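# Lay the towel flat, lengthwise, beside the basket

## Task

From the robot's point of view, finish with the towel's long edges running straight forward toward the far side of the table; it must lie flat and single-layered, entirely on the tabletop and, viewed from overhead, not overlapping the basket; the basket must stay upright with all of its base resting on the table; at the end both hands must have released everything and moved away.

## Robot and tools

Robot: two arms, left_arm and right_arm, each ending in a four-digit hand (index, middle, ring, thumb). right_arm has a right hand; left_arm has a mirrored left hand. A camera stand is fixed behind the arms.

Frames. Scene frame: origin at table-top height, midway between the nominal arm bases; +x points out over the table, +y toward left_arm, +z up. Names of arms do not match image sides. Calibrated bases: left_arm at (+0.012, +0.317, +0.024) m, quat_wxyz (+1.000, 0, 0, +0.016); right_arm at (+0.008, -0.301, +0.047) m, quat_wxyz (+1.000, 0, 0, +0.001). Reported end_effector_position (m) and end_effector_quat_wxyz for each arm are in that arm's own base frame; fixed cameras and the table use the scene frame. Readings can be a few cm off, more at long reach.

Hand point axes (right hand): +z along the straight fingers toward the tips, +y out of the palm face, +x across the palm away from the thumb. On the left hand +x points toward the thumb. The palm face is at y = -0.062 m. Straight fingertips end about 0.139 m past knuckles at z = -0.017 m. A rigid mast near the wrist on the palm side (x +0.05 to +0.10, z -0.16 to -0.11, up to y = +0.06; x sign flips on the left hand) can strike objects.

execute_actions(actions, cameras). actions is a list of actions; each action is a table of up to 15 rows, each row one 1/30 s control step; a short table repeats its final row to fill 15 steps. Each action lasts 0.5 s. Every row is one flat list of 48 numbers, all in [-1, 1], covering both arms even if only one moves:
- 1-6: left_arm dx, dy, dz, rx, ry, rz.
- 7-22: left hand's 16 motor places.
- 23-24: left current_limit, speed.
- 25-30: right_arm dx, dy, dz, rx, ry, rz.
- 31-46: right hand's 16 places.
- 47-48: right current_limit, speed.
Arm numbers are an offset, not a pose: measured from the arm's Hand target at the start of that action, along that target's own axes. All rows of one action count from the same start; each new action starts from the current Hand target, so repeating an offset moves further. Scale: 1.0 = 0.6 m for dx, dy, dz and 180 degrees for the rotation vector rx, ry, rz. Orientation commands are clipped to within 40 degrees of the measured orientation each step. The hand often stops short of its target; an all-zero action re-requests it, and a remaining gap can be sent as a further offset. The right arm sags under load; command higher to compensate. To stop pushing on something, send the target back past the hand point.

Hand places: only the first 4 of the 16 are used, as grasp numbers a, b, c, d (each -1 to +1); the other 12 must be exactly 0 or the row is rejected. All zero = open hand. a curls index and middle at their outer joints; b bends all three fingers at the knuckle; c swings the thumb across the palm and brings the index toward it; d curls the ring finger. To hold a grip or leave a hand alone, resend its previous grasp numbers. current_limit maps -1..+1 to 0..550 mA (minimum 11 mA); speed sets finger motion at (speed+1)/2 of 8.5 rad/s. Defaults +0.4 and -0.6; the last value sent stays.

cameras: list of names (cam_head_left, cam_head_right, cam_high, cam_left_wrist, cam_right_wrist, each 672x504), ["all"], or []. Omitted or null gives all images for an empty actions list, none otherwise. An unknown name voids the call. An empty actions list also returns the full state.

Results: per arm, end_effector pose, Hand target (the clipped last command, from which next offsets count), joint positions, velocities ("within noise" = still) and torques (include arm weight; numbers 3 and 4 wrap at ±28 N m). Per hand: hand_goal, hand_measured, hand_current_ma, hand_state per motor (moving, goal, blocked, overload), hand_current_limit, hand_speed. A MOTOR HOT line warns near 85 °C; an OVER-TEMPERATURE FAULT drops that arm for 30-60 s. Finger motors at or above 495 mA for 5 s shut down for 10 s.

zoom_image(camera, region): enlarges [x0, y0, x1, y1] pixels (top-left origin, at most 504 by 504) of one camera's latest image.
read_manual(section): returns licence texts only; moves nothing.
finished_scene(scene=1): ends the scene permanently; the result must hold without the robot.

Avoid: dropping things or releasing them while moving; anything leaving the table; hard impacts, slams or strong pushes, especially on fixed or heavy objects; the two hands colliding or one gripping the other; keeping arms stretched or straining against unreachable poses (heat). Time spent thinking passes in the scene while the robot holds its last command.

Each tool is called as a command line: name --argument value for each argument, lists and objects as JSON in quotes; but a table of rows of numbers goes row by row, as --pt "numbers of a row", without its own name.

## Session

execute_actions --actions '[]'

Scene clock: 0.00 s.
left_arm: end_effector_position=(+0.6846, -0.1004, +0.2091) hand_goal=(+0.754, +0.000, +0.576, +0.696, +0.754, +0.000, +0.576, +0.696, +0.754, +0.000, +0.576, +0.696, +0.714, +0.678, +0.226, +0.168) hand_measured=(+0.754, +0.000, +0.576, +0.696, +0.754, +0.000, +0.576, +0.696, +0.754, +0.000, +0.576, +0.696, +0.714, +0.678, +0.226, +0.168) hand_current_ma=(+0, +0, +0, +0, +0, +0, +0, +0, +0, +0, +0, +0, +0, +0, +0, +0) hand_state=(goal, goal, goal, goal, goal, goal, goal, goal, goal, overload, goal, goal, goal, goal, goal, goal) hand_current_limit=0.40 hand_speed=-0.60 end_effector_quat_wxyz=(+0.082, +0.192, +0.977, -0.043) | right_arm: end_effector_position=(+0.1816, +0.2978, +0.1111) hand_goal=(+0.754, +0.000, +0.576, +0.696, +0.754, +0.000, +0.576, +0.696, +0.754, +0.000, +0.576, +0.696, +0.714, +0.678, +0.226, +0.168) hand_measured=(+0.754, +0.000, +0.576, +0.696, +0.754, +0.000, +0.576, +0.696, +0.754, +0.000, +0.576, +0.696, +0.714, +0.678, +0.226, +0.168) hand_current_ma=(+0, +0, +0, +0, +0, +0, +0, +0, +0, +0, +0, +0, +0, +0, +0, +0) hand_state=(goal, goal, goal, goal, goal, goal, goal, goal, goal, goal, goal, goal, goal, goal, goal, goal) hand_current_limit=0.40 hand_speed=-0.60 end_effector_quat_wxyz=(+0.516, -0.296, +0.785, +0.173)
Joint positions: left_arm=[-0.252 2.118 2.23 -1.513 0.076 -1.44] | right_arm=[0.87 0.849 0.083 0.341 0.17 -1.532]
Joint velocities: within noise
Joint torques (N m): no reading
Heat: left arm: hottest waist 22 °C; right arm: hottest waist 24 °C.
Hand target: left_arm +0.6894, -0.1016, +0.2288; +0.103, +0.193, +0.975, -0.044 | right_arm +0.1875, +0.3048, +0.1265; +0.528, -0.292, +0.777, +0.180

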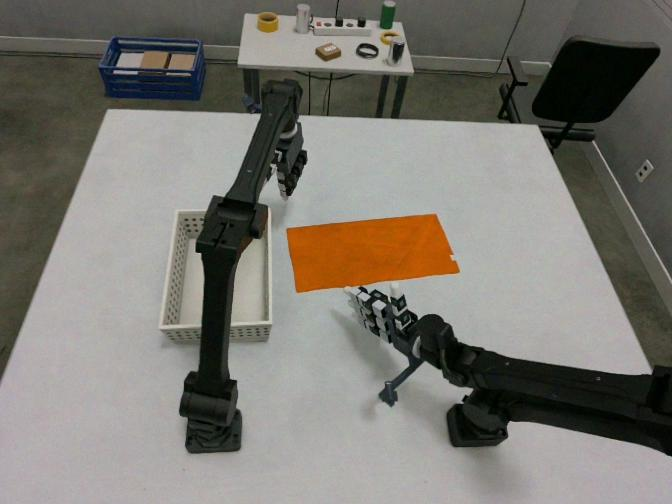

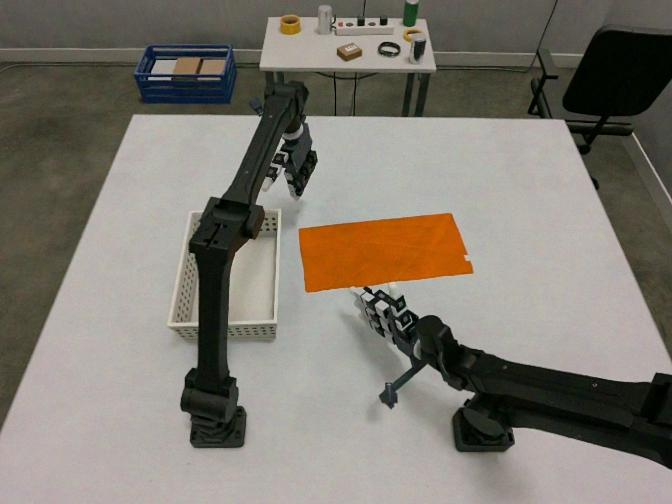

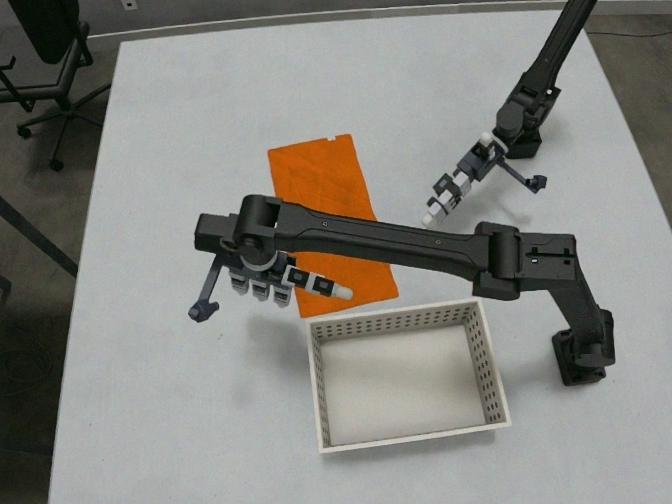

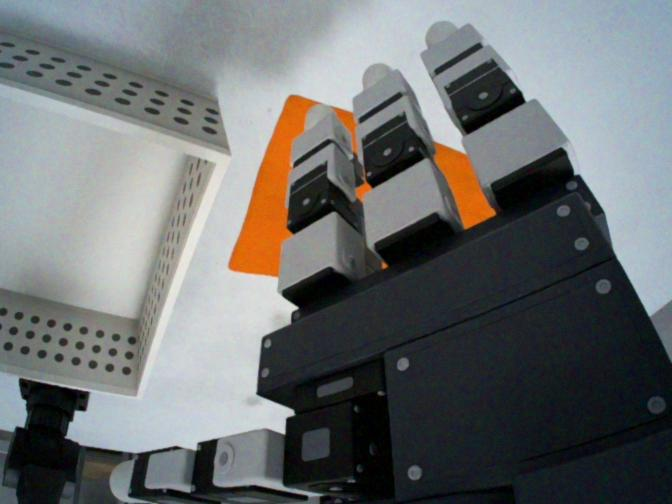

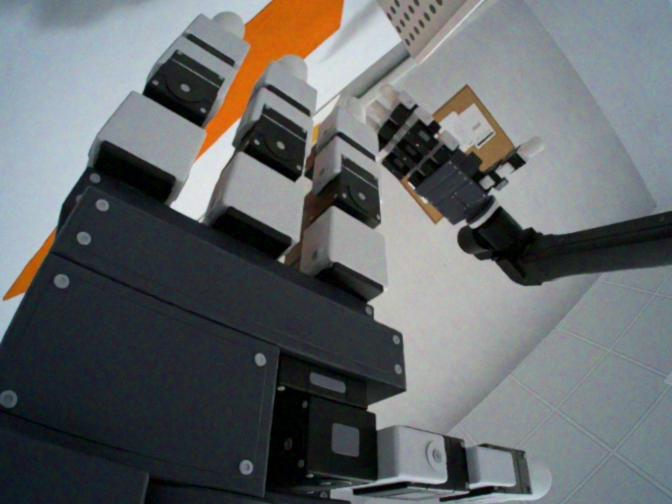

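zoom_image --camera "cam_head_left" --region '[140, 180, 500, 450]'

zoom_image --camera "cam_high" --region '[180, 110, 480, 335]'

Scaled by 1.400 from the camera's 672x504 image, which has a finer 960x720 frame.

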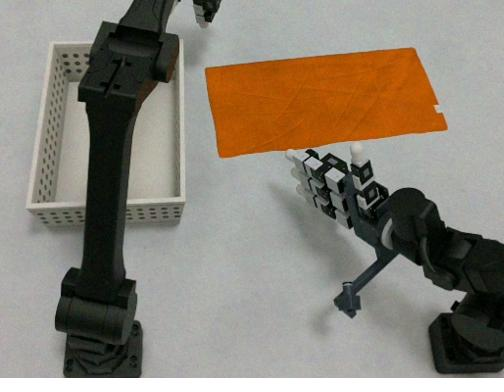

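Scaled by 1.680 from the camera's 672x504 image, which has a finer 960x720 frame.

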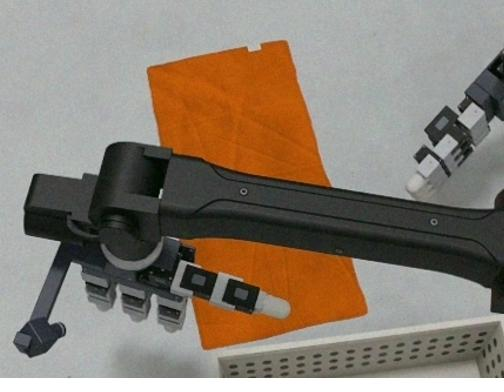

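execute_actions --actions '[[[0,0,-0.05,0.0173,0.0087,0.1664,0,0,0,0,0,0,0,0,0,0,0,0,0,0,0,0,0.4,-0.6,-0.146,-0.1007,-0.0762,0.0413,0.1210,0.0669,0,0,0,0,0,0,0,0,0,0,0,0,0,0,0,0,0.4,-0.6]]]' --cameras '["cam_head_left"]'

Scene clock: 500.17 s.
left_arm: end_effector_position=(+0.6796, -0.0995, +0.2466) hand_goal=(+0.750, +0.000, +0.580, +0.700, +0.750, +0.000, +0.580, +0.700, +0.750, +0.000, +0.580, +0.700, +0.710, +0.680, +0.230, +0.170) hand_measured=(+0.750, +0.000, +0.576, +0.698, +0.750, +0.000, +0.576, +0.698, +0.750, -0.002, +0.576, +0.698, +0.712, +0.678, +0.224, +0.168) hand_current_ma=(+0, -1, -5, -4, +0, -1, -5, -3, +0, +0, -5, -3, +2, -4, -16, -5) hand_state=(goal, goal, goal, goal, goal, goal, goal, goal, goal, overload, goal, goal, goal, goal, goal, goal) hand_current_limit=0.40 hand_speed=-0.60 end_effector_quat_wxyz=(+0.080, +0.435, +0.896, -0.041) | right_arm: end_effector_position=(+0.2168, +0.2503, +0.2135) hand_goal=(+0.750, +0.000, +0.580, +0.700, +0.750, +0.000, +0.580, +0.700, +0.750, +0.000, +0.580, +0.700, +0.710, +0.680, +0.230, +0.170) hand_measured=(+0.750, -0.004, +0.578, +0.696, +0.750, -0.004, +0.578, +0.696, +0.750, -0.004, +0.578, +0.698, +0.710, +0.678, +0.226, +0.168) hand_current_ma=(+0, -1, -1, -1, +0, -1, -1, -1, +0, -1, +0, -1, +0, -1, -2, -1) hand_state=(goal, goal, goal, goal, goal, goal, goal, goal, goal, goal, goal, goal, goal, goal, goal, goal) hand_current_limit=0.40 hand_speed=-0.60 end_effector_quat_wxyz=(+0.363, -0.207, +0.901, +0.118)
Joint positions: left_arm=[-0.233 1.982 2.1 -1.55 0.115 -0.908] | right_arm=[0.662 0.567 0.506 -0.731 0.086 -1.395]
Joint torques (N m): left_arm=[0.91 -20.19 9.33 0.87 0.27 0.12] | right_arm=[1.2 -1.08 12.57 2.11 0.17 0.19]
Heat: left arm: hottest shoulder 39 °C; right arm: hottest elbow 32 °C.
Hand target: left_arm +0.6840, -0.0977, +0.2582; +0.093, +0.441, +0.892, -0.040 | right_arm +0.2175, +0.2547, +0.2265; +0.369, -0.203, +0.898, +0.125
Off the commanded pose: left_arm 0.012 m, 2 deg | right_arm 0.014 m, 1 deg.
Images, in order (width x height): cam_head_left 672x504.

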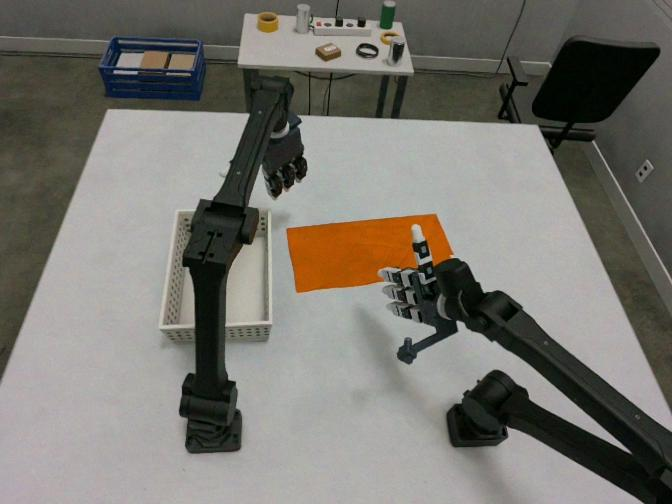

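execute_actions --actions '[[[0,0,0,0.0173,0.0087,0.1664,0,0,0,0,0,0,0,0,0,0,0,0,0,0,0,0,0.4,-0.6,-0.0852,-0.1753,-0.0032,0.0413,0.1210,0.0669,0,0,0,0,0,0,0,0,0,0,0,0,0,0,0,0,0.4,-0.6]],[[0,0,0,0.0173,0.0087,0.1664,0,0,0,0,0,0,0,0,0,0,0,0,0,0,0,0,0.4,-0.6,0,0,0,0.0413,0.1210,0.0669,0,0,0,0,0,0,0,0,0,0,0,0,0,0,0,0,0.4,-0.6]],[[0,0,0,0.0173,0.0087,0.1664,0,0,0,0,0,0,0,0,0,0,0,0,0,0,0,0,0.4,-0.6,0,0,0,0,0,0,0,0,0,0,0,0,0,0,0,0,0,0,0,0,0,0,0.4,-0.6]],[[0,0,0,0.0173,0.0087,0.1664,0,0,0,0,0,0,0,0,0,0,0,0,0,0,0,0,0.4,-0.6,0,0,0,0,0,0,0,0,0,0,0,0,0,0,0,0,0,0,0,0,0,0,0.4,-0.6]]]' --cameras '["cam_head_left"]'

Scene clock: 518.70 s.
left_arm: end_effector_position=(+0.6754, -0.0970, +0.2391) hand_goal=(+0.750, +0.000, +0.580, +0.700, +0.750, +0.000, +0.580, +0.700, +0.750, +0.000, +0.580, +0.700, +0.710, +0.680, +0.230, +0.170) hand_measured=(+0.750, -0.002, +0.578, +0.698, +0.748, -0.002, +0.578, +0.698, +0.748, -0.008, +0.578, +0.698, +0.712, +0.678, +0.224, +0.168) hand_current_ma=(-1, -2, -3, -4, -2, -2, -3, -3, -2, +0, -3, -3, +1, -4, -16, -5) hand_state=(goal, goal, goal, goal, goal, goal, goal, goal, goal, overload, goal, goal, goal, goal, goal, goal) hand_current_limit=0.40 hand_speed=-0.60 end_effector_quat_wxyz=(+0.004, +0.997, +0.075, +0.008) | right_arm: end_effector_position=(+0.2883, +0.1701, +0.2346) hand_goal=(+0.750, +0.000, +0.580, +0.700, +0.750, +0.000, +0.580, +0.700, +0.750, +0.000, +0.580, +0.700, +0.710, +0.680, +0.230, +0.170) hand_measured=(+0.750, +0.000, +0.578, +0.698, +0.750, +0.000, +0.578, +0.698, +0.750, +0.000, +0.578, +0.698, +0.712, +0.678, +0.226, +0.168) hand_current_ma=(+0, +0, +0, -1, +0, +0, +0, -1, +0, +0, +0, -1, +0, -1, -2, -1) hand_state=(goal, goal, goal, goal, goal, goal, goal, goal, goal, goal, goal, goal, goal, goal, goal, goal) hand_current_limit=0.40 hand_speed=-0.60 end_effector_quat_wxyz=(-0.021, -0.004, +1.000, -0.004)
Joint positions: left_arm=[-0.023 2.053 2.187 -1.687 0.006 1.398] | right_arm=[0.308 1.094 1.056 -1.575 -0.004 -1.271]
Joint torques (N m): left_arm=[0.79 -20.42 12.03 0.35 0.22 0.15] | right_arm=[0.73 -7.24 13.19 -0.01 0.09 0.16]
Heat: left arm: hottest shoulder 39 °C; right arm: hottest elbow 32 °C.
Hand target: left_arm +0.6839, -0.0977, +0.2580; +0.000, +0.998, +0.062, +0.000 | right_arm +0.2974, +0.1748, +0.2564; +0.001, +0.000, +1.000, +0.000
Off the commanded pose: left_arm 0.021 m, 2 deg | right_arm 0.024 m, 3 deg.
joint sent to its limit (left arm) — joint 4 (wrist pitch), lower limit. The joint targets are off in orientation, not in position.
Images, in order (width x height): cam_head_left 672x504.

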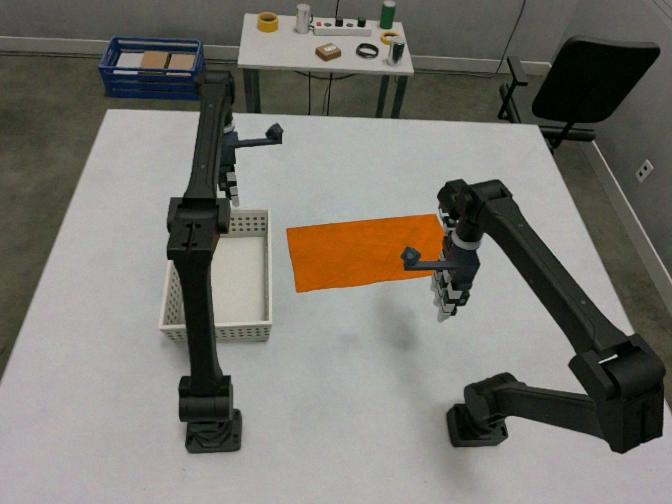

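execute_actions --actions '[[[0.02,0.165,0.0,0,0,0,-0.1,0.3,0.15,0.5,0,0,0,0,0,0,0,0,0,0,0,0,-0.2,-0.6,-0.217,-0.15,0,0,0,0.19,-0.1,0.3,0.15,0,0,0,0,0,0,0,0,0,0,0,0,0,-0.2,-0.6]],[[-0.148,0.113,0,0,0,0,-0.1,0.3,0.15,0.5,0,0,0,0,0,0,0,0,0,0,0,0,-0.2,-0.6,-0.136,0.005,0,0,0,0.19,-0.1,0.3,0.15,0,0,0,0,0,0,0,0,0,0,0,0,0,-0.2,-0.6]],[[-0.13,-0.016,0.05,0,0,0,-0.1,0.3,0.15,0.5,0,0,0,0,0,0,0,0,0,0,0,0,-0.2,-0.6,-0.11,0.08,0,0,0,0.19,-0.1,0.3,0.15,0,0,0,0,0,0,0,0,0,0,0,0,0,-0.2,-0.6]],[[0,0,0,0,0,0,-0.1,0.3,0.15,0.5,0,0,0,0,0,0,0,0,0,0,0,0,-0.2,-0.6,0,0,0,0,0,0.19,-0.1,0.3,0.15,0,0,0,0,0,0,0,0,0,0,0,0,0,-0.2,-0.6]],[[0,0,0,0,0,0,-0.1,0.3,0.15,0.5,0,0,0,0,0,0,0,0,0,0,0,0,-0.2,-0.6,0,0,0,0,0,0.19,-0.1,0.3,0.15,0,0,0,0,0,0,0,0,0,0,0,0,0,-0.2,-0.6]]]' --cameras '["all"]'

Scene clock: 575.57 s.
left_arm: end_effector_position=(+0.5428, -0.2676, +0.2095) hand_goal=(+0.332, +0.000, +0.628, +0.856, +0.350, +0.000, +0.680, +0.890, +0.102, +0.000, -0.220, +0.220, +0.446, +0.680, +0.192, +0.222) hand_measured=(+0.336, +0.002, +0.626, +0.854, +0.354, +0.002, +0.678, +0.888, +0.110, +0.002, -0.214, +0.222, +0.446, +0.678, +0.188, +0.218) hand_current_ma=(+7, +1, -1, -4, +7, +1, -2, -3, +15, +0, +11, +4, +0, -4, -10, -7) hand_state=(goal, goal, goal, goal, goal, goal, goal, goal, goal, overload, goal, goal, goal, goal, goal, goal) hand_current_limit=-0.20 hand_speed=-0.60 end_effector_quat_wxyz=(-0.009, +0.998, +0.055, -0.021) | right_arm: end_effector_position=(+0.5557, -0.0034, +0.2425) hand_goal=(+0.282, +0.000, +0.678, +0.856, +0.250, +0.000, +0.680, +0.890, +0.328, +0.000, +0.580, +0.770, +0.446, +0.680, +0.192, +0.222) hand_measured=(+0.288, +0.000, +0.678, +0.854, +0.256, +0.000, +0.680, +0.888, +0.336, +0.000, +0.580, +0.768, +0.446, +0.678, +0.188, +0.218) hand_current_ma=(+3, +0, +0, -1, +3, +0, +0, -1, +4, +0, +0, -1, +0, -1, -2, -2) hand_state=(goal, goal, goal, goal, goal, goal, goal, goal, goal, goal, goal, goal, goal, goal, goal, goal) hand_current_limit=-0.20 hand_speed=-0.60 end_effector_quat_wxyz=(-0.001, +0.996, +0.088, -0.015)
Joint positions: left_arm=[-0.348 1.8 1.736 -1.554 0 1.112] | right_arm=[0.148 1.86 1.901 -1.641 -0.005 1.542]
Joint torques (N m): left_arm=[0.03 -18.26 9.91 0.77 0.25 -0.17] | right_arm=[0.09 -17.85 13.61 -0.12 0.35 0.16]
Heat: left arm: hottest shoulder 39 °C; right arm: hottest elbow 34 °C.
Hand target: left_arm +0.5496, -0.2728, +0.2282; +0.000, +0.998, +0.061, +0.000 | right_arm +0.5656, -0.0024, +0.2571; +0.000, +0.997, +0.078, +0.001
Off the commanded pose: left_arm 0.021 m, 3 deg | right_arm 0.018 m, 2 deg.

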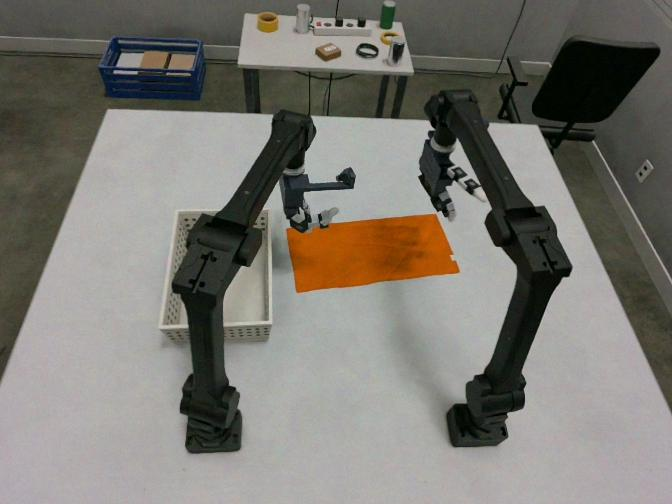

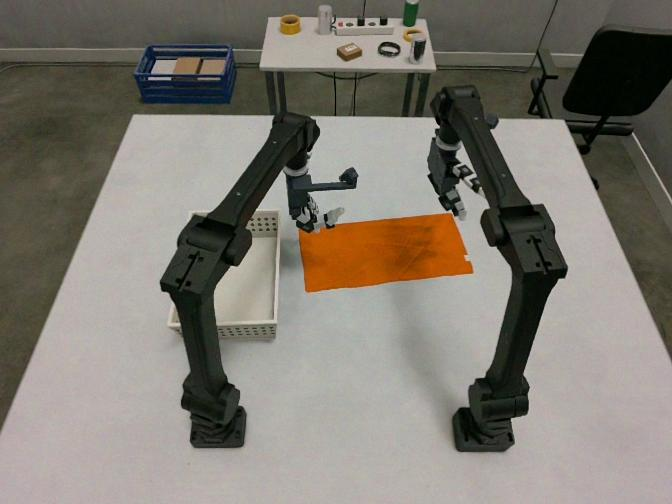

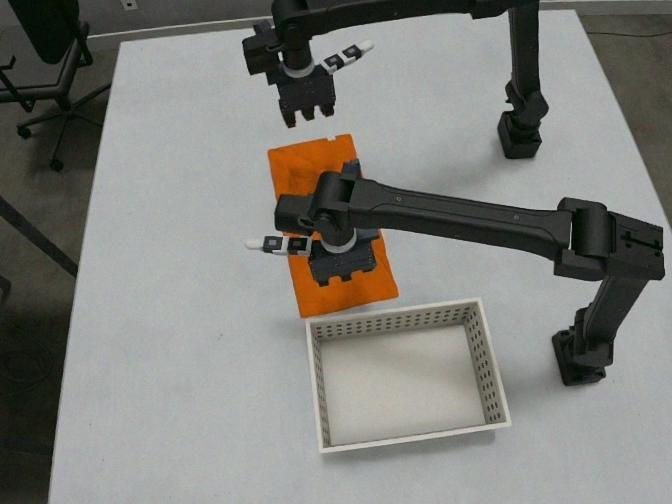

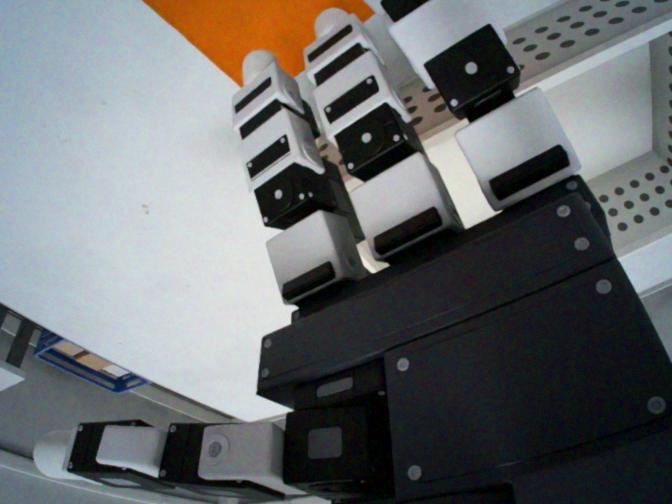

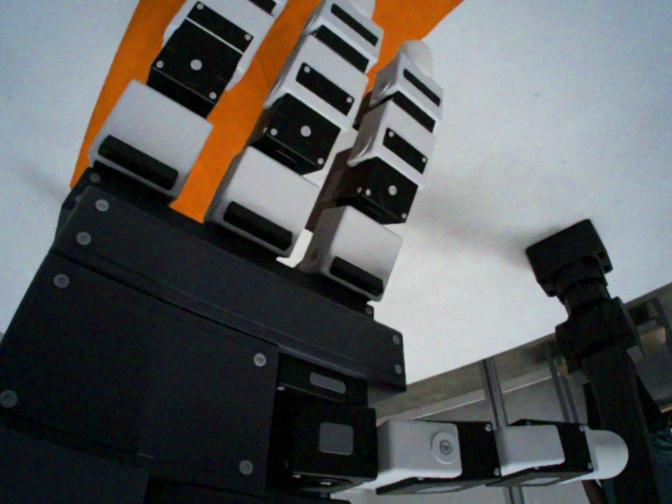

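execute_actions --actions '[[[-0.033,0.026,0.07,0,0,0,-0.1,0.3,0.15,0.5,0,0,0,0,0,0,0,0,0,0,0,0,-0.2,-0.6,0.015,0.002,0.1,0,0,0,-0.1,0.3,0.15,0,0,0,0,0,0,0,0,0,0,0,0,0,-0.2,-0.6]],[[0,0,0.07,0,0,0,-0.1,0.3,0.15,0.5,0,0,0,0,0,0,0,0,0,0,0,0,-0.2,-0.6,0,0,0.1,0,0,0,-0.1,0.3,0.15,0,0,0,0,0,0,0,0,0,0,0,0,0,-0.2,-0.6]],[[0,0,0.03,0,0,0,-0.1,0.3,0.15,0.5,0,0,0,0,0,0,0,0,0,0,0,0,-0.2,-0.6,0,0,0.06,0,0,0,-0.1,0.3,0.15,0,0,0,0,0,0,0,0,0,0,0,0,0,-0.2,-0.6]]]' --cameras '["all"]'

Scene clock: 596.87 s.
left_arm: end_effector_position=(+0.5243, -0.2905, +0.1247) hand_goal=(+0.332, +0.000, +0.628, +0.856, +0.350, +0.000, +0.680, +0.890, +0.102, +0.000, -0.220, +0.220, +0.446, +0.680, +0.192, +0.222) hand_measured=(+0.336, +0.000, +0.628, +0.854, +0.354, +0.000, +0.678, +0.888, +0.110, +0.002, -0.214, +0.222, +0.446, +0.678, +0.188, +0.220) hand_current_ma=(+7, +1, -1, -3, +7, +0, -1, -3, +14, +0, +9, +4, +0, -4, -9, -6) hand_state=(goal, goal, goal, goal, goal, goal, goal, goal, goal, overload, goal, goal, goal, goal, goal, goal) hand_current_limit=-0.20 hand_speed=-0.60 end_effector_quat_wxyz=(-0.003, +0.999, +0.051, -0.006) | right_arm: end_effector_position=(+0.5720, -0.0011, +0.1020) hand_goal=(+0.282, +0.000, +0.678, +0.856, +0.250, +0.000, +0.680, +0.890, +0.328, +0.000, +0.580, +0.770, +0.446, +0.680, +0.192, +0.222) hand_measured=(+0.288, +0.000, +0.678, +0.854, +0.256, +0.000, +0.680, +0.888, +0.334, +0.000, +0.580, +0.768, +0.446, +0.678, +0.188, +0.220) hand_current_ma=(+3, +0, +0, -1, +3, +0, +0, -1, +3, +0, +0, -1, +0, -1, -2, -1) hand_state=(goal, goal, goal, goal, goal, goal, goal, goal, goal, goal, goal, goal, goal, goal, goal, goal) hand_current_limit=-0.20 hand_speed=-0.60 end_effector_quat_wxyz=(-0.002, +0.996, +0.086, -0.004)
Joint positions: left_arm=[-0.399 1.798 1.503 -1.29 0 1.069] | right_arm=[0.148 1.94 1.65 -1.287 -0.004 1.547]
Joint torques (N m): left_arm=[0.79 -15.79 8.62 0.94 0.27 -0.21] | right_arm=[-0.21 -18.96 9.28 0.7 0.35 0.12]
Heat: left arm: hottest elbow 39 °C; right arm: hottest elbow 37 °C.
Hand target: left_arm +0.5318, -0.2908, +0.1261; +0.000, +0.998, +0.061, +0.000 | right_arm +0.5751, -0.0020, +0.1009; +0.000, +0.997, +0.078, +0.001
Off the commanded pose: left_arm 0.008 m, 1 deg | right_arm 0.004 m, 1 deg.

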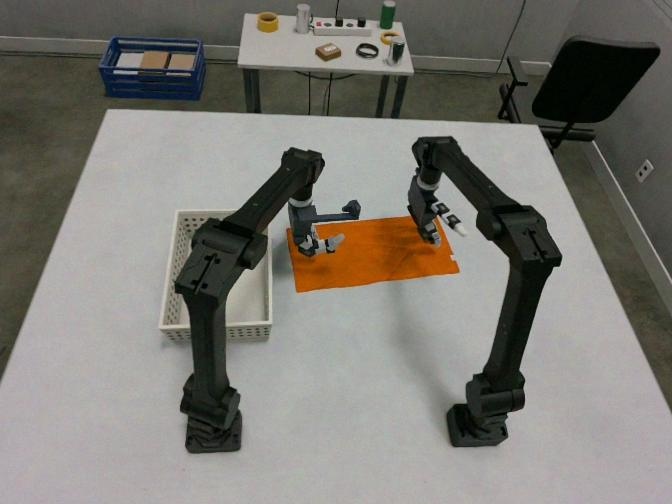

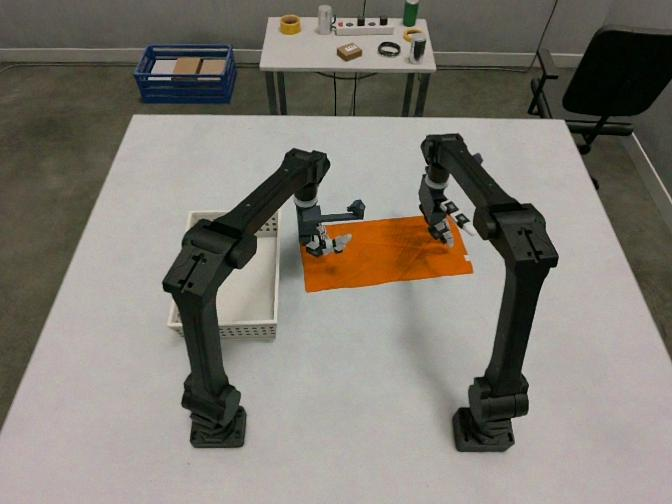

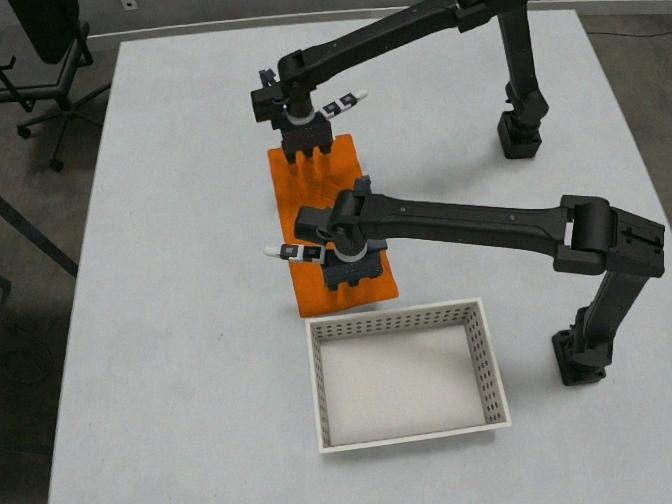

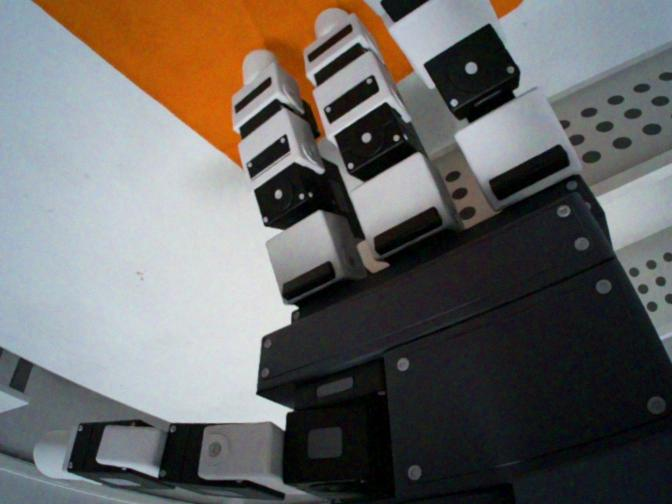

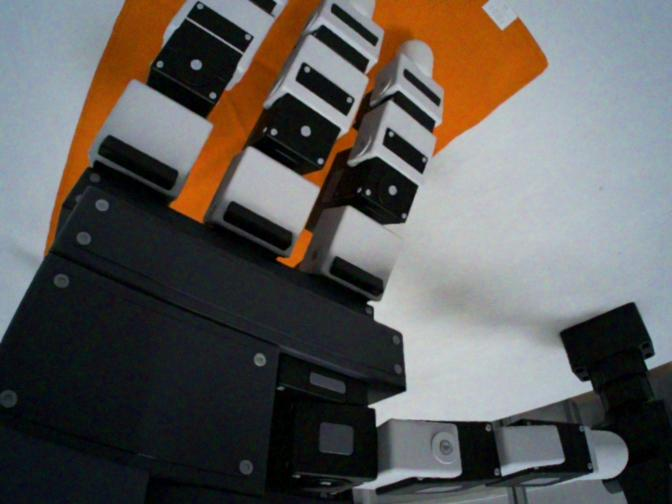

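execute_actions --actions '[[[0,0,0.045,0,0,0,-0.1,0.3,0.15,0.5,0,0,0,0,0,0,0,0,0,0,0,0,-0.2,-0.6,0,0,0.05,0,0,0,-0.1,0.3,0.15,0,0,0,0,0,0,0,0,0,0,0,0,0,-0.2,-0.6]],[[0,0,0.02,0,0,0,-0.1,0.3,0.15,0.5,0,0,0,0,0,0,0,0,0,0,0,0,-0.2,-0.6,0,0,0.02,0,0,0,-0.1,0.3,0.15,0,0,0,0,0,0,0,0,0,0,0,0,0,-0.2,-0.6]]]' --cameras '["cam_head_left"]'

Scene clock: 608.13 s.
left_arm: end_effector_position=(+0.5263, -0.2913, +0.0936) hand_goal=(+0.332, +0.000, +0.628, +0.856, +0.350, +0.000, +0.680, +0.890, +0.102, +0.000, -0.220, +0.220, +0.446, +0.680, +0.192, +0.222) hand_measured=(+0.336, +0.000, +0.628, +0.854, +0.348, -0.012, +0.680, +0.892, +0.110, +0.002, -0.214, +0.222, +0.446, +0.678, +0.188, +0.220) hand_current_ma=(+7, +1, -1, -3, -3, -23, +0, +4, +14, +0, +9, +4, +0, -4, -9, -6) hand_state=(goal, goal, goal, goal, goal, goal, goal, goal, goal, overload, goal, goal, goal, goal, goal, goal) hand_current_limit=-0.20 hand_speed=-0.60 end_effector_quat_wxyz=(-0.002, +0.999, +0.052, -0.003) | right_arm: end_effector_position=(+0.5755, -0.0010, +0.0749) hand_goal=(+0.282, +0.000, +0.678, +0.856, +0.250, +0.000, +0.680, +0.890, +0.328, +0.000, +0.580, +0.770, +0.446, +0.680, +0.192, +0.222) hand_measured=(+0.278, +0.004, +0.678, +0.854, +0.252, +0.000, +0.680, +0.888, +0.322, +0.004, +0.578, +0.768, +0.446, +0.678, +0.188, +0.220) hand_current_ma=(-2, +1, +0, -1, +1, +0, +0, -1, -3, +1, -1, -1, +0, -1, -2, -1) hand_state=(goal, goal, goal, goal, goal, goal, goal, goal, goal, goal, goal, goal, goal, goal, goal, goal) hand_current_limit=-0.20 hand_speed=-0.60 end_effector_quat_wxyz=(-0.001, +0.996, +0.084, +0.007)
Joint positions: left_arm=[-0.399 1.825 1.455 -1.207 0 1.069] | right_arm=[0.148 1.96 1.606 -1.203 -0.001 1.55]
Joint torques (N m): left_arm=[0.15 -15.74 7.6 1.16 0.27 -0.2] | right_arm=[-0.03 -17.38 7.86 1.24 0.22 0.08]
Heat: left arm: hottest elbow 39 °C; right arm: hottest elbow 35 °C.
Hand target: left_arm +0.5319, -0.2908, +0.0871; +0.000, +0.998, +0.061, +0.000 | right_arm +0.5753, -0.0020, +0.0590; +0.000, +0.997, +0.078, +0.001
Off the commanded pose: left_arm 0.009 m, 1 deg | right_arm 0.016 m, 1 deg.
Images, in order (width x height): cam_head_left 672x504.

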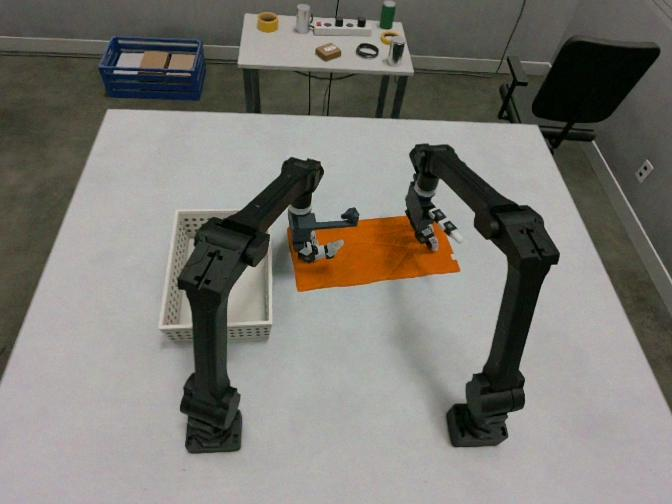

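execute_actions --actions '[[[0,-0.005,0.02,0,0,0,-0.1,0.3,0.15,0.5,0,0,0,0,0,0,0,0,0,0,0,0,-0.2,-0.6,0,0.005,0.005,0,0,0,-0.1,0.3,0.15,0,0,0,0,0,0,0,0,0,0,0,0,0,-0.2,-0.6]],[[-0.0222,0.001,0,0,0,-0.0278,-0.1,0.3,0.15,0.5,0,0,0,0,0,0,0,0,0,0,0,0,-0.2,-0.6,0.0288,0.0021,0,0,0,-0.0278,-0.1,0.3,0.15,0,0,0,0,0,0,0,0,0,0,0,0,0,-0.2,-0.6]],[[-0.0222,0.001,0,0,0,-0.0278,-0.1,0.3,0.15,0.5,0,0,0,0,0,0,0,0,0,0,0,0,-0.2,-0.6,0.0288,0.0021,0,0,0,-0.0278,-0.1,0.3,0.15,0,0,0,0,0,0,0,0,0,0,0,0,0,-0.2,-0.6]]]' --cameras '["all"]'

Scene clock: 640.20 s.
left_arm: end_effector_position=(+0.5119, -0.2902, +0.0903) hand_goal=(+0.332, +0.000, +0.628, +0.856, +0.350, +0.000, +0.680, +0.890, +0.102, +0.000, -0.220, +0.220, +0.446, +0.680, +0.192, +0.222) hand_measured=(+0.336, +0.002, +0.628, +0.854, +0.316, +0.016, +0.668, +0.890, +0.110, +0.002, -0.214, +0.222, +0.446, +0.678, +0.188, +0.220) hand_current_ma=(+6, +2, -1, -2, -103, +29, -26, +0, +14, +0, +9, +4, -1, -4, -9, -6) hand_state=(goal, goal, goal, goal, blocked, goal, goal, goal, goal, overload, goal, goal, goal, goal, goal, goal) hand_current_limit=-0.20 hand_speed=-0.60 end_effector_quat_wxyz=(+0.006, +0.989, +0.145, +0.010) | right_arm: end_effector_position=(+0.5968, -0.0008, +0.0735) hand_goal=(+0.282, +0.000, +0.678, +0.856, +0.250, +0.000, +0.680, +0.890, +0.328, +0.000, +0.580, +0.770, +0.446, +0.680, +0.192, +0.222) hand_measured=(+0.266, +0.010, +0.674, +0.858, +0.244, +0.004, +0.676, +0.888, +0.314, +0.006, +0.574, +0.766, +0.446, +0.678, +0.188, +0.220) hand_current_ma=(-15, +6, -2, +0, -3, +1, -2, -1, -11, +2, -4, -1, +0, -1, -2, -1) hand_state=(goal, goal, goal, goal, goal, goal, goal, goal, goal, goal, goal, goal, goal, goal, goal, goal) hand_current_limit=-0.20 hand_speed=-0.60 end_effector_quat_wxyz=(+0.002, +0.989, +0.150, +0.009)
Joint positions: left_arm=[-0.433 1.755 1.339 -1.131 -0.002 0.847] | right_arm=[0.148 1.983 1.637 -1.206 0.005 1.417]
Joint torques (N m): left_arm=[-0.44 -14.15 6.49 0.81 0.23 -0.15] | right_arm=[-0.38 -15.38 11.36 0.5 0.03 -0.3]
Heat: left arm: hottest shoulder 39 °C; right arm: hottest elbow 31 °C.
Hand target: left_arm +0.5055, -0.2935, +0.0752; +0.000, +0.989, +0.148, +0.000 | right_arm +0.6101, -0.0006, +0.0562; +0.000, +0.986, +0.165, +0.001
Off the commanded pose: left_arm 0.017 m, 1 deg | right_arm 0.022 m, 2 deg.

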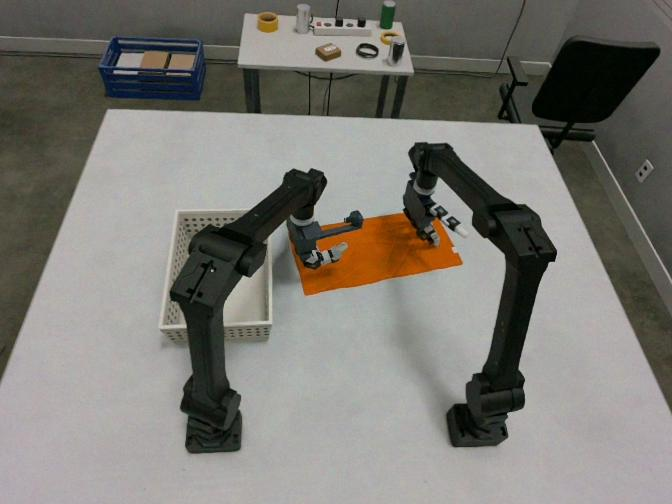

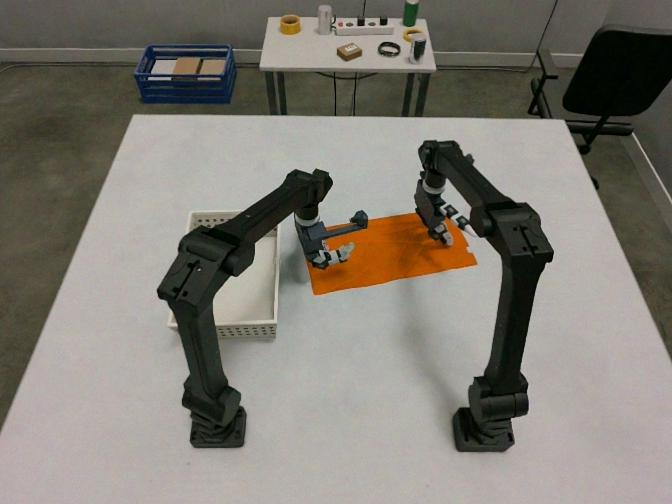

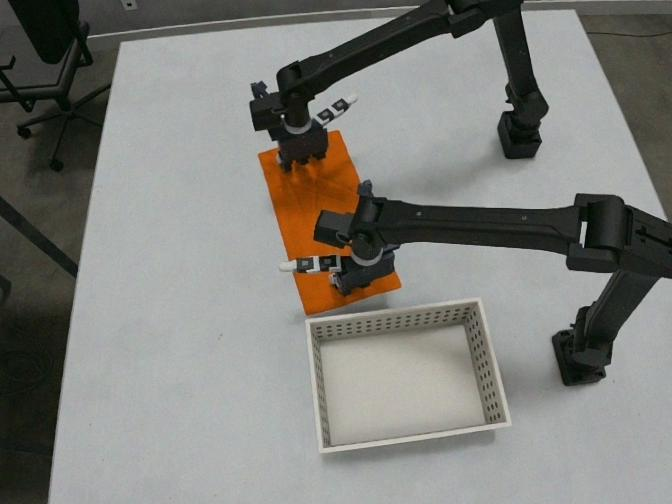

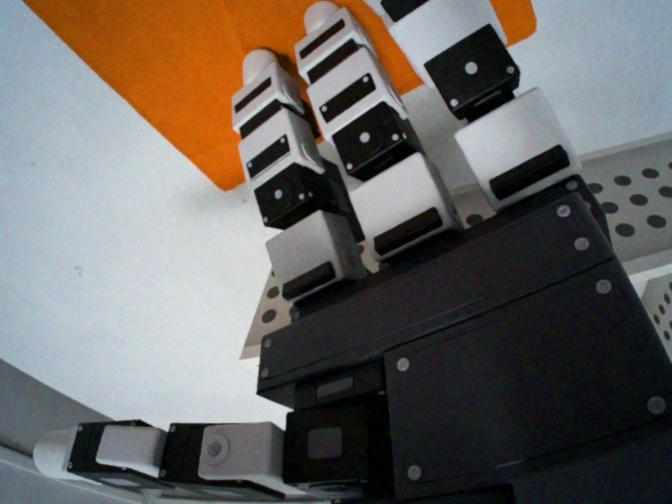

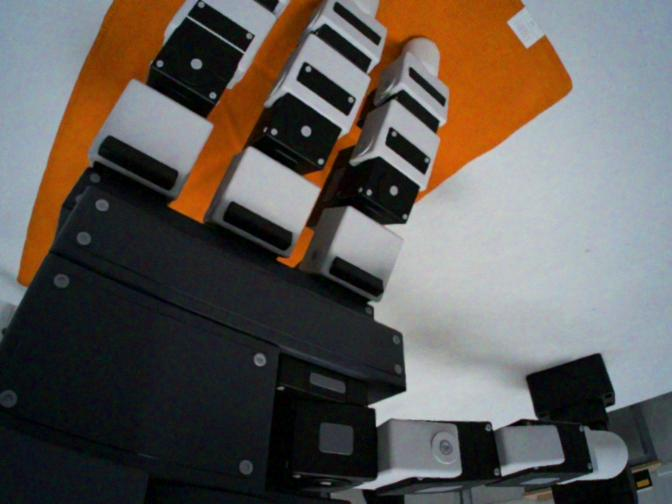

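execute_actions --actions '[[[-0.0245,-0.0038,0,0,0,-0.0278,-0.1,0.3,0.15,0.5,0,0,0,0,0,0,0,0,0,0,0,0,-0.2,-0.6,0.0266,-0.0027,0,0,0,-0.0278,-0.1,0.3,0.15,0,0,0,0,0,0,0,0,0,0,0,0,0,-0.2,-0.6]],[[-0.0245,-0.0038,0,0,0,-0.0278,-0.1,0.3,0.15,0.5,0,0,0,0,0,0,0,0,0,0,0,0,-0.2,-0.6,0.0266,-0.0027,0,0,0,-0.0278,-0.1,0.3,0.15,0,0,0,0,0,0,0,0,0,0,0,0,0,-0.2,-0.6]],[[-0.0245,-0.0038,0,0,0,-0.0278,-0.1,0.3,0.15,0.5,0,0,0,0,0,0,0,0,0,0,0,0,-0.2,-0.6,0.0266,-0.0027,0,0,0,-0.0278,-0.1,0.3,0.15,0,0,0,0,0,0,0,0,0,0,0,0,0,-0.2,-0.6]],[[-0.0245,-0.0038,0,0,0,-0.0278,-0.1,0.3,0.15,0.5,0,0,0,0,0,0,0,0,0,0,0,0,-0.2,-0.6,0.0266,-0.0027,0,0,0,-0.0278,-0.1,0.3,0.15,0,0,0,0,0,0,0,0,0,0,0,0,0,-0.2,-0.6]]]' --cameras '["cam_head_left", "cam_high"]'

Scene clock: 667.23 s.
left_arm: end_effector_position=(+0.4565, -0.3101, +0.0885) hand_goal=(+0.332, +0.000, +0.628, +0.856, +0.350, +0.000, +0.680, +0.890, +0.102, +0.000, -0.220, +0.220, +0.446, +0.680, +0.192, +0.222) hand_measured=(+0.328, -0.002, +0.626, +0.856, +0.306, +0.018, +0.656, +0.882, +0.110, +0.002, -0.214, +0.222, +0.444, +0.678, +0.188, +0.220) hand_current_ma=(-5, -1, -3, -1, -143, +36, -62, -16, +14, +0, +9, +4, -2, -4, -9, -6) hand_state=(goal, goal, goal, goal, blocked, goal, blocked, goal, goal, overload, goal, goal, goal, goal, goal, goal) hand_current_limit=-0.20 hand_speed=-0.60 end_effector_quat_wxyz=(+0.010, +0.949, +0.313, +0.010) | right_arm: end_effector_position=(+0.6528, +0.0189, +0.0754) hand_goal=(+0.282, +0.000, +0.678, +0.856, +0.250, +0.000, +0.680, +0.890, +0.328, +0.000, +0.580, +0.770, +0.446, +0.680, +0.192, +0.222) hand_measured=(+0.264, +0.010, +0.670, +0.854, +0.240, +0.006, +0.674, +0.888, +0.310, +0.006, +0.570, +0.766, +0.448, +0.678, +0.188, +0.220) hand_current_ma=(-18, +6, -5, +0, -7, +2, -3, -1, -18, +3, -6, -2, +0, -1, -2, -1) hand_state=(goal, goal, goal, goal, goal, goal, goal, goal, goal, goal, goal, goal, goal, goal, goal, goal) hand_current_limit=-0.20 hand_speed=-0.60 end_effector_quat_wxyz=(+0.007, +0.950, +0.312, +0.010)
Joint positions: left_arm=[-0.583 1.639 1.177 -1.08 -0.004 0.35] | right_arm=[0.165 2.055 1.757 -1.25 0.011 1.101]
Joint torques (N m): left_arm=[-0.38 -12.51 6.34 0.54 0.23 -0.27] | right_arm=[1.49 -16.5 11.64 0.4 -0.24 -0.29]
Heat: left arm: hottest shoulder 37 °C; right arm: hottest elbow 33 °C.
Hand target: left_arm +0.4486, -0.3094, +0.0752; +0.000, +0.948, +0.318, +0.000 | right_arm +0.6640, +0.0336, +0.0563; +0.000, +0.943, +0.334, +0.001
Off the commanded pose: left_arm 0.016 m, 2 deg | right_arm 0.027 m, 3 deg.
Images, in order (width x height): cam_head_left 672x504, cam_high 672x504.

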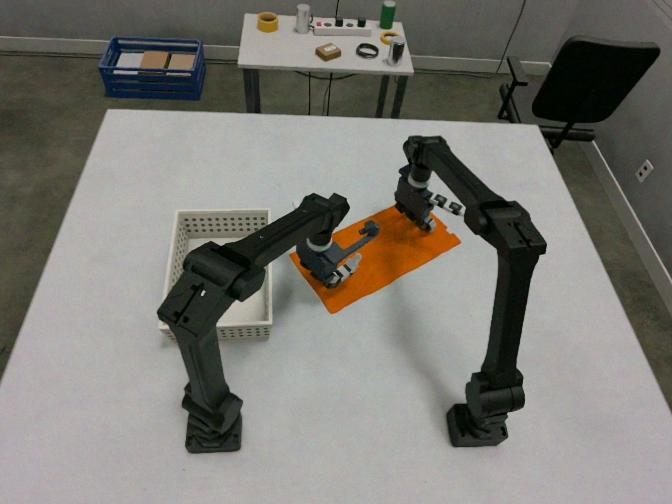

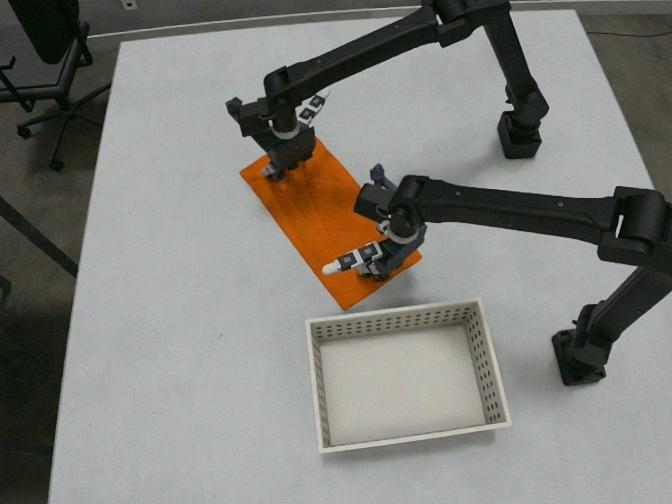

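execute_actions --actions '[[[-0.0154,-0.0087,0,0,0,-0.0278,-0.1,0.3,0.15,0.5,0,0,0,0,0,0,0,0,0,0,0,0,-0.2,-0.6,0.0356,-0.006,0,0,0,-0.0278,-0.1,0.3,0.15,0,0,0,0,0,0,0,0,0,0,0,0,0,-0.2,-0.6]],[[-0.0154,-0.0087,0,0,0,-0.0278,-0.1,0.3,0.15,0.5,0,0,0,0,0,0,0,0,0,0,0,0,-0.2,-0.6,0.0356,-0.006,0,0,0,-0.0278,-0.1,0.3,0.15,0,0,0,0,0,0,0,0,0,0,0,0,0,-0.2,-0.6]],[[-0.0154,-0.0087,0,0,0,-0.0278,-0.1,0.3,0.15,0.5,0,0,0,0,0,0,0,0,0,0,0,0,-0.2,-0.6,0.0356,-0.006,0,0,0,-0.0278,-0.1,0.3,0.15,0,0,0,0,0,0,0,0,0,0,0,0,0,-0.2,-0.6]],[[-0.0154,-0.0087,0,0,0,-0.0278,-0.1,0.3,0.15,0.5,0,0,0,0,0,0,0,0,0,0,0,0,-0.2,-0.6,0.0356,-0.006,0,0,0,-0.0278,-0.1,0.3,0.15,0,0,0,0,0,0,0,0,0,0,0,0,0,-0.2,-0.6]]]' --cameras '["cam_head_left", "cam_high"]'

Scene clock: 705.40 s.
left_arm: end_effector_position=(+0.4167, -0.3218, +0.0871) hand_goal=(+0.332, +0.000, +0.628, +0.856, +0.350, +0.000, +0.680, +0.890, +0.102, +0.000, -0.220, +0.220, +0.446, +0.680, +0.192, +0.222) hand_measured=(+0.326, -0.002, +0.622, +0.854, +0.304, +0.020, +0.654, +0.882, +0.110, +0.002, -0.214, +0.222, +0.444, +0.678, +0.188, +0.220) hand_current_ma=(-14, -1, -10, -2, -148, +38, -67, -18, +15, +0, +9, +4, -2, -4, -9, -6) hand_state=(goal, goal, goal, goal, blocked, goal, blocked, goal, goal, overload, goal, goal, goal, goal, goal, goal) hand_current_limit=-0.20 hand_speed=-0.60 end_effector_quat_wxyz=(+0.011, +0.880, +0.474, +0.008) | right_arm: end_effector_position=(+0.7062, +0.0881, +0.0781) hand_goal=(+0.282, +0.000, +0.678, +0.856, +0.250, +0.000, +0.680, +0.890, +0.328, +0.000, +0.580, +0.770, +0.446, +0.680, +0.192, +0.222) hand_measured=(+0.262, +0.010, +0.666, +0.852, +0.238, +0.006, +0.672, +0.886, +0.308, +0.008, +0.570, +0.766, +0.448, +0.678, +0.188, +0.220) hand_current_ma=(-19, +6, -8, -1, -9, +2, -5, -1, -21, +3, -6, -2, +1, -1, -2, -1) hand_state=(goal, goal, goal, goal, goal, goal, goal, goal, blocked, goal, goal, goal, goal, goal, goal, goal) hand_current_limit=-0.20 hand_speed=-0.60 end_effector_quat_wxyz=(+0.010, +0.881, +0.473, +0.014)
Joint positions: left_arm=[-0.725 1.594 1.117 -1.068 -0.007 -0.141] | right_arm=[0.237 2.151 1.922 -1.311 0.012 0.822]
Joint torques (N m): left_arm=[-0.15 -11.46 6.3 0.58 0.31 -0.23] | right_arm=[1.49 -18.14 11.77 0.17 -0.31 -0.25]
Heat: left arm: hottest shoulder 35 °C; right arm: hottest elbow 33 °C.
Hand target: left_arm +0.4077, -0.3204, +0.0750; +0.000, +0.878, +0.478, +0.000 | right_arm +0.7122, +0.1053, +0.0566; +0.000, +0.870, +0.493, +0.002
Off the commanded pose: left_arm 0.015 m, 2 deg | right_arm 0.028 m, 3 deg.
Images, in order (width x height): cam_head_left 672x504, cam_high 672x504.

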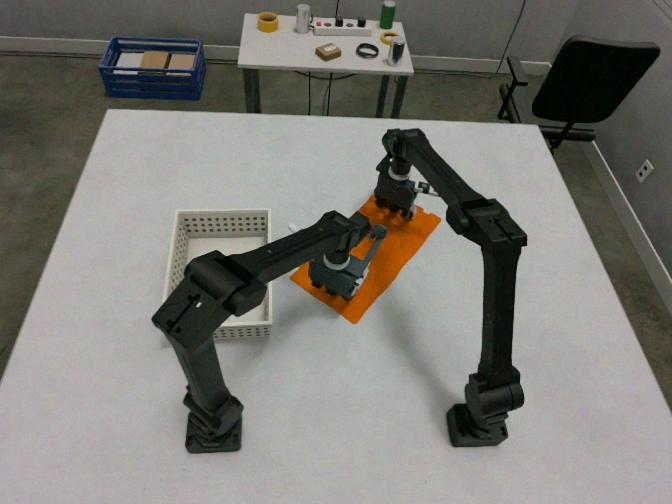

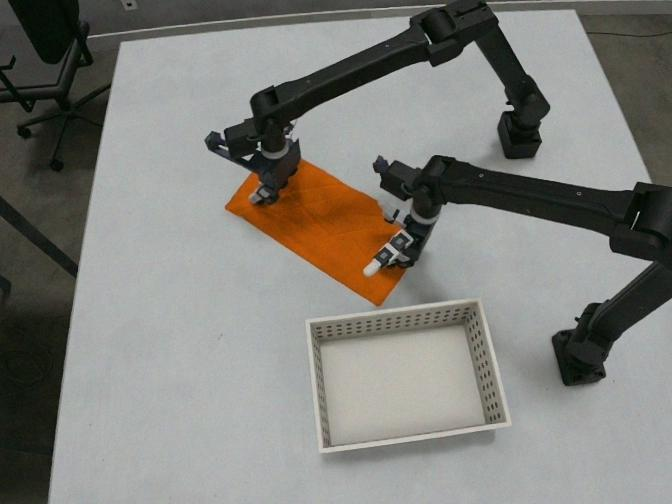

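execute_actions --actions '[[[-0.0139,-0.0092,0,0,0,-0.0278,-0.1,0.3,0.15,0.5,0,0,0,0,0,0,0,0,0,0,0,0,-0.2,-0.6,0.0371,-0.0071,0,0,0,-0.0278,-0.1,0.3,0.15,0,0,0,0,0,0,0,0,0,0,0,0,0,-0.2,-0.6]],[[-0.0139,-0.0092,0,0,0,-0.0278,-0.1,0.3,0.15,0.5,0,0,0,0,0,0,0,0,0,0,0,0,-0.2,-0.6,0.0371,-0.0071,0,0,0,-0.0278,-0.1,0.3,0.15,0,0,0,0,0,0,0,0,0,0,0,0,0,-0.2,-0.6]],[[-0.0139,-0.0092,0,0,0,-0.0278,-0.1,0.3,0.15,0.5,0,0,0,0,0,0,0,0,0,0,0,0,-0.2,-0.6,0.0371,-0.0071,0,0,0,-0.0278,-0.1,0.3,0.15,0,0,0,0,0,0,0,0,0,0,0,0,0,-0.2,-0.6]],[[-0.0139,-0.0092,0,0,0,-0.0278,-0.1,0.3,0.15,0.5,0,0,0,0,0,0,0,0,0,0,0,0,-0.2,-0.6,0.0371,-0.0071,0,0,0,-0.0278,-0.1,0.3,0.15,0,0,0,0,0,0,0,0,0,0,0,0,0,-0.2,-0.6]]]' --cameras '["cam_head_left", "cam_high"]'

Scene clock: 732.30 s.
left_arm: end_effector_position=(+0.3755, -0.3364, +0.0866) hand_goal=(+0.332, +0.000, +0.628, +0.856, +0.350, +0.000, +0.680, +0.890, +0.102, +0.000, -0.220, +0.220, +0.446, +0.680, +0.192, +0.222) hand_measured=(+0.322, -0.008, +0.620, +0.854, +0.304, +0.008, +0.652, +0.880, +0.110, +0.002, -0.214, +0.222, +0.444, +0.678, +0.188, +0.220) hand_current_ma=(-21, -12, -15, -4, -150, +14, -71, -21, +15, +0, +9, +4, -3, -4, -9, -6) hand_state=(goal, goal, goal, goal, blocked, goal, blocked, goal, goal, overload, goal, goal, goal, goal, goal, goal) hand_current_limit=-0.20 hand_speed=-0.60 end_effector_quat_wxyz=(+0.013, +0.786, +0.618, +0.005) | right_arm: end_effector_position=(+0.7292, +0.1761, +0.0801) hand_goal=(+0.282, +0.000, +0.678, +0.856, +0.250, +0.000, +0.680, +0.890, +0.328, +0.000, +0.580, +0.770, +0.446, +0.680, +0.192, +0.222) hand_measured=(+0.264, +0.010, +0.666, +0.852, +0.238, +0.006, +0.672, +0.886, +0.308, +0.008, +0.570, +0.766, +0.448, +0.678, +0.188, +0.220) hand_current_ma=(-18, +6, -8, -1, -9, +2, -5, -1, -22, +3, -7, -2, +1, -1, -2, -1) hand_state=(goal, goal, goal, goal, goal, goal, goal, goal, blocked, goal, goal, goal, goal, goal, goal, goal) hand_current_limit=-0.20 hand_speed=-0.60 end_effector_quat_wxyz=(+0.012, +0.785, +0.620, +0.014)
Joint positions: left_arm=[-0.869 1.594 1.116 -1.068 -0.008 -0.63] | right_arm=[0.326 2.213 2.033 -1.356 0.012 0.56]
Joint torques (N m): left_arm=[-0.44 -9.11 8.66 0.2 0.23 -0.28] | right_arm=[1.49 -18.9 11.9 0.12 -0.33 -0.24]
Heat: left arm: hottest shoulder 33 °C; right arm: hottest elbow 34 °C.
Hand target: left_arm +0.3737, -0.3411, +0.0751; +0.000, +0.782, +0.623, +0.000 | right_arm +0.7319, +0.1934, +0.0567; +0.001, +0.771, +0.637, +0.001
Off the commanded pose: left_arm 0.013 m, 2 deg | right_arm 0.029 m, 3 deg.
Images, in order (width x height): cam_head_left 672x504, cam_high 672x504.

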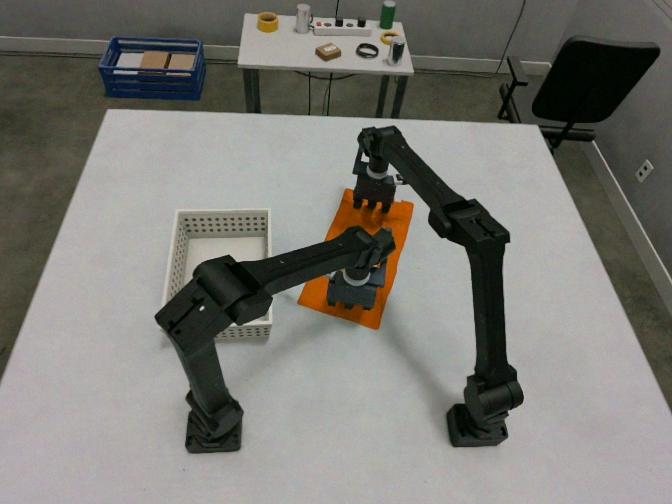

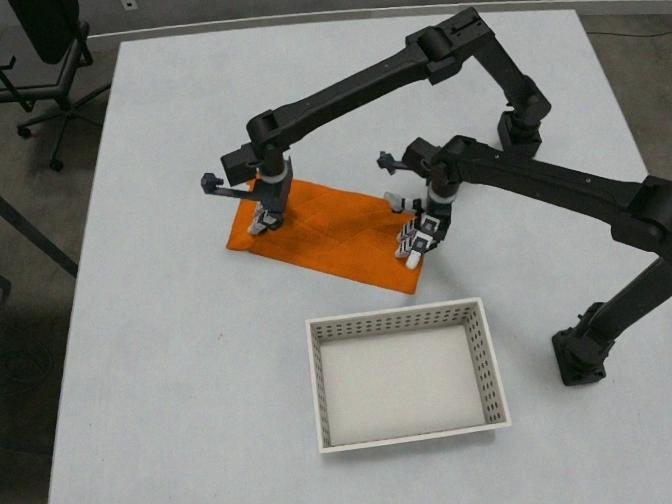

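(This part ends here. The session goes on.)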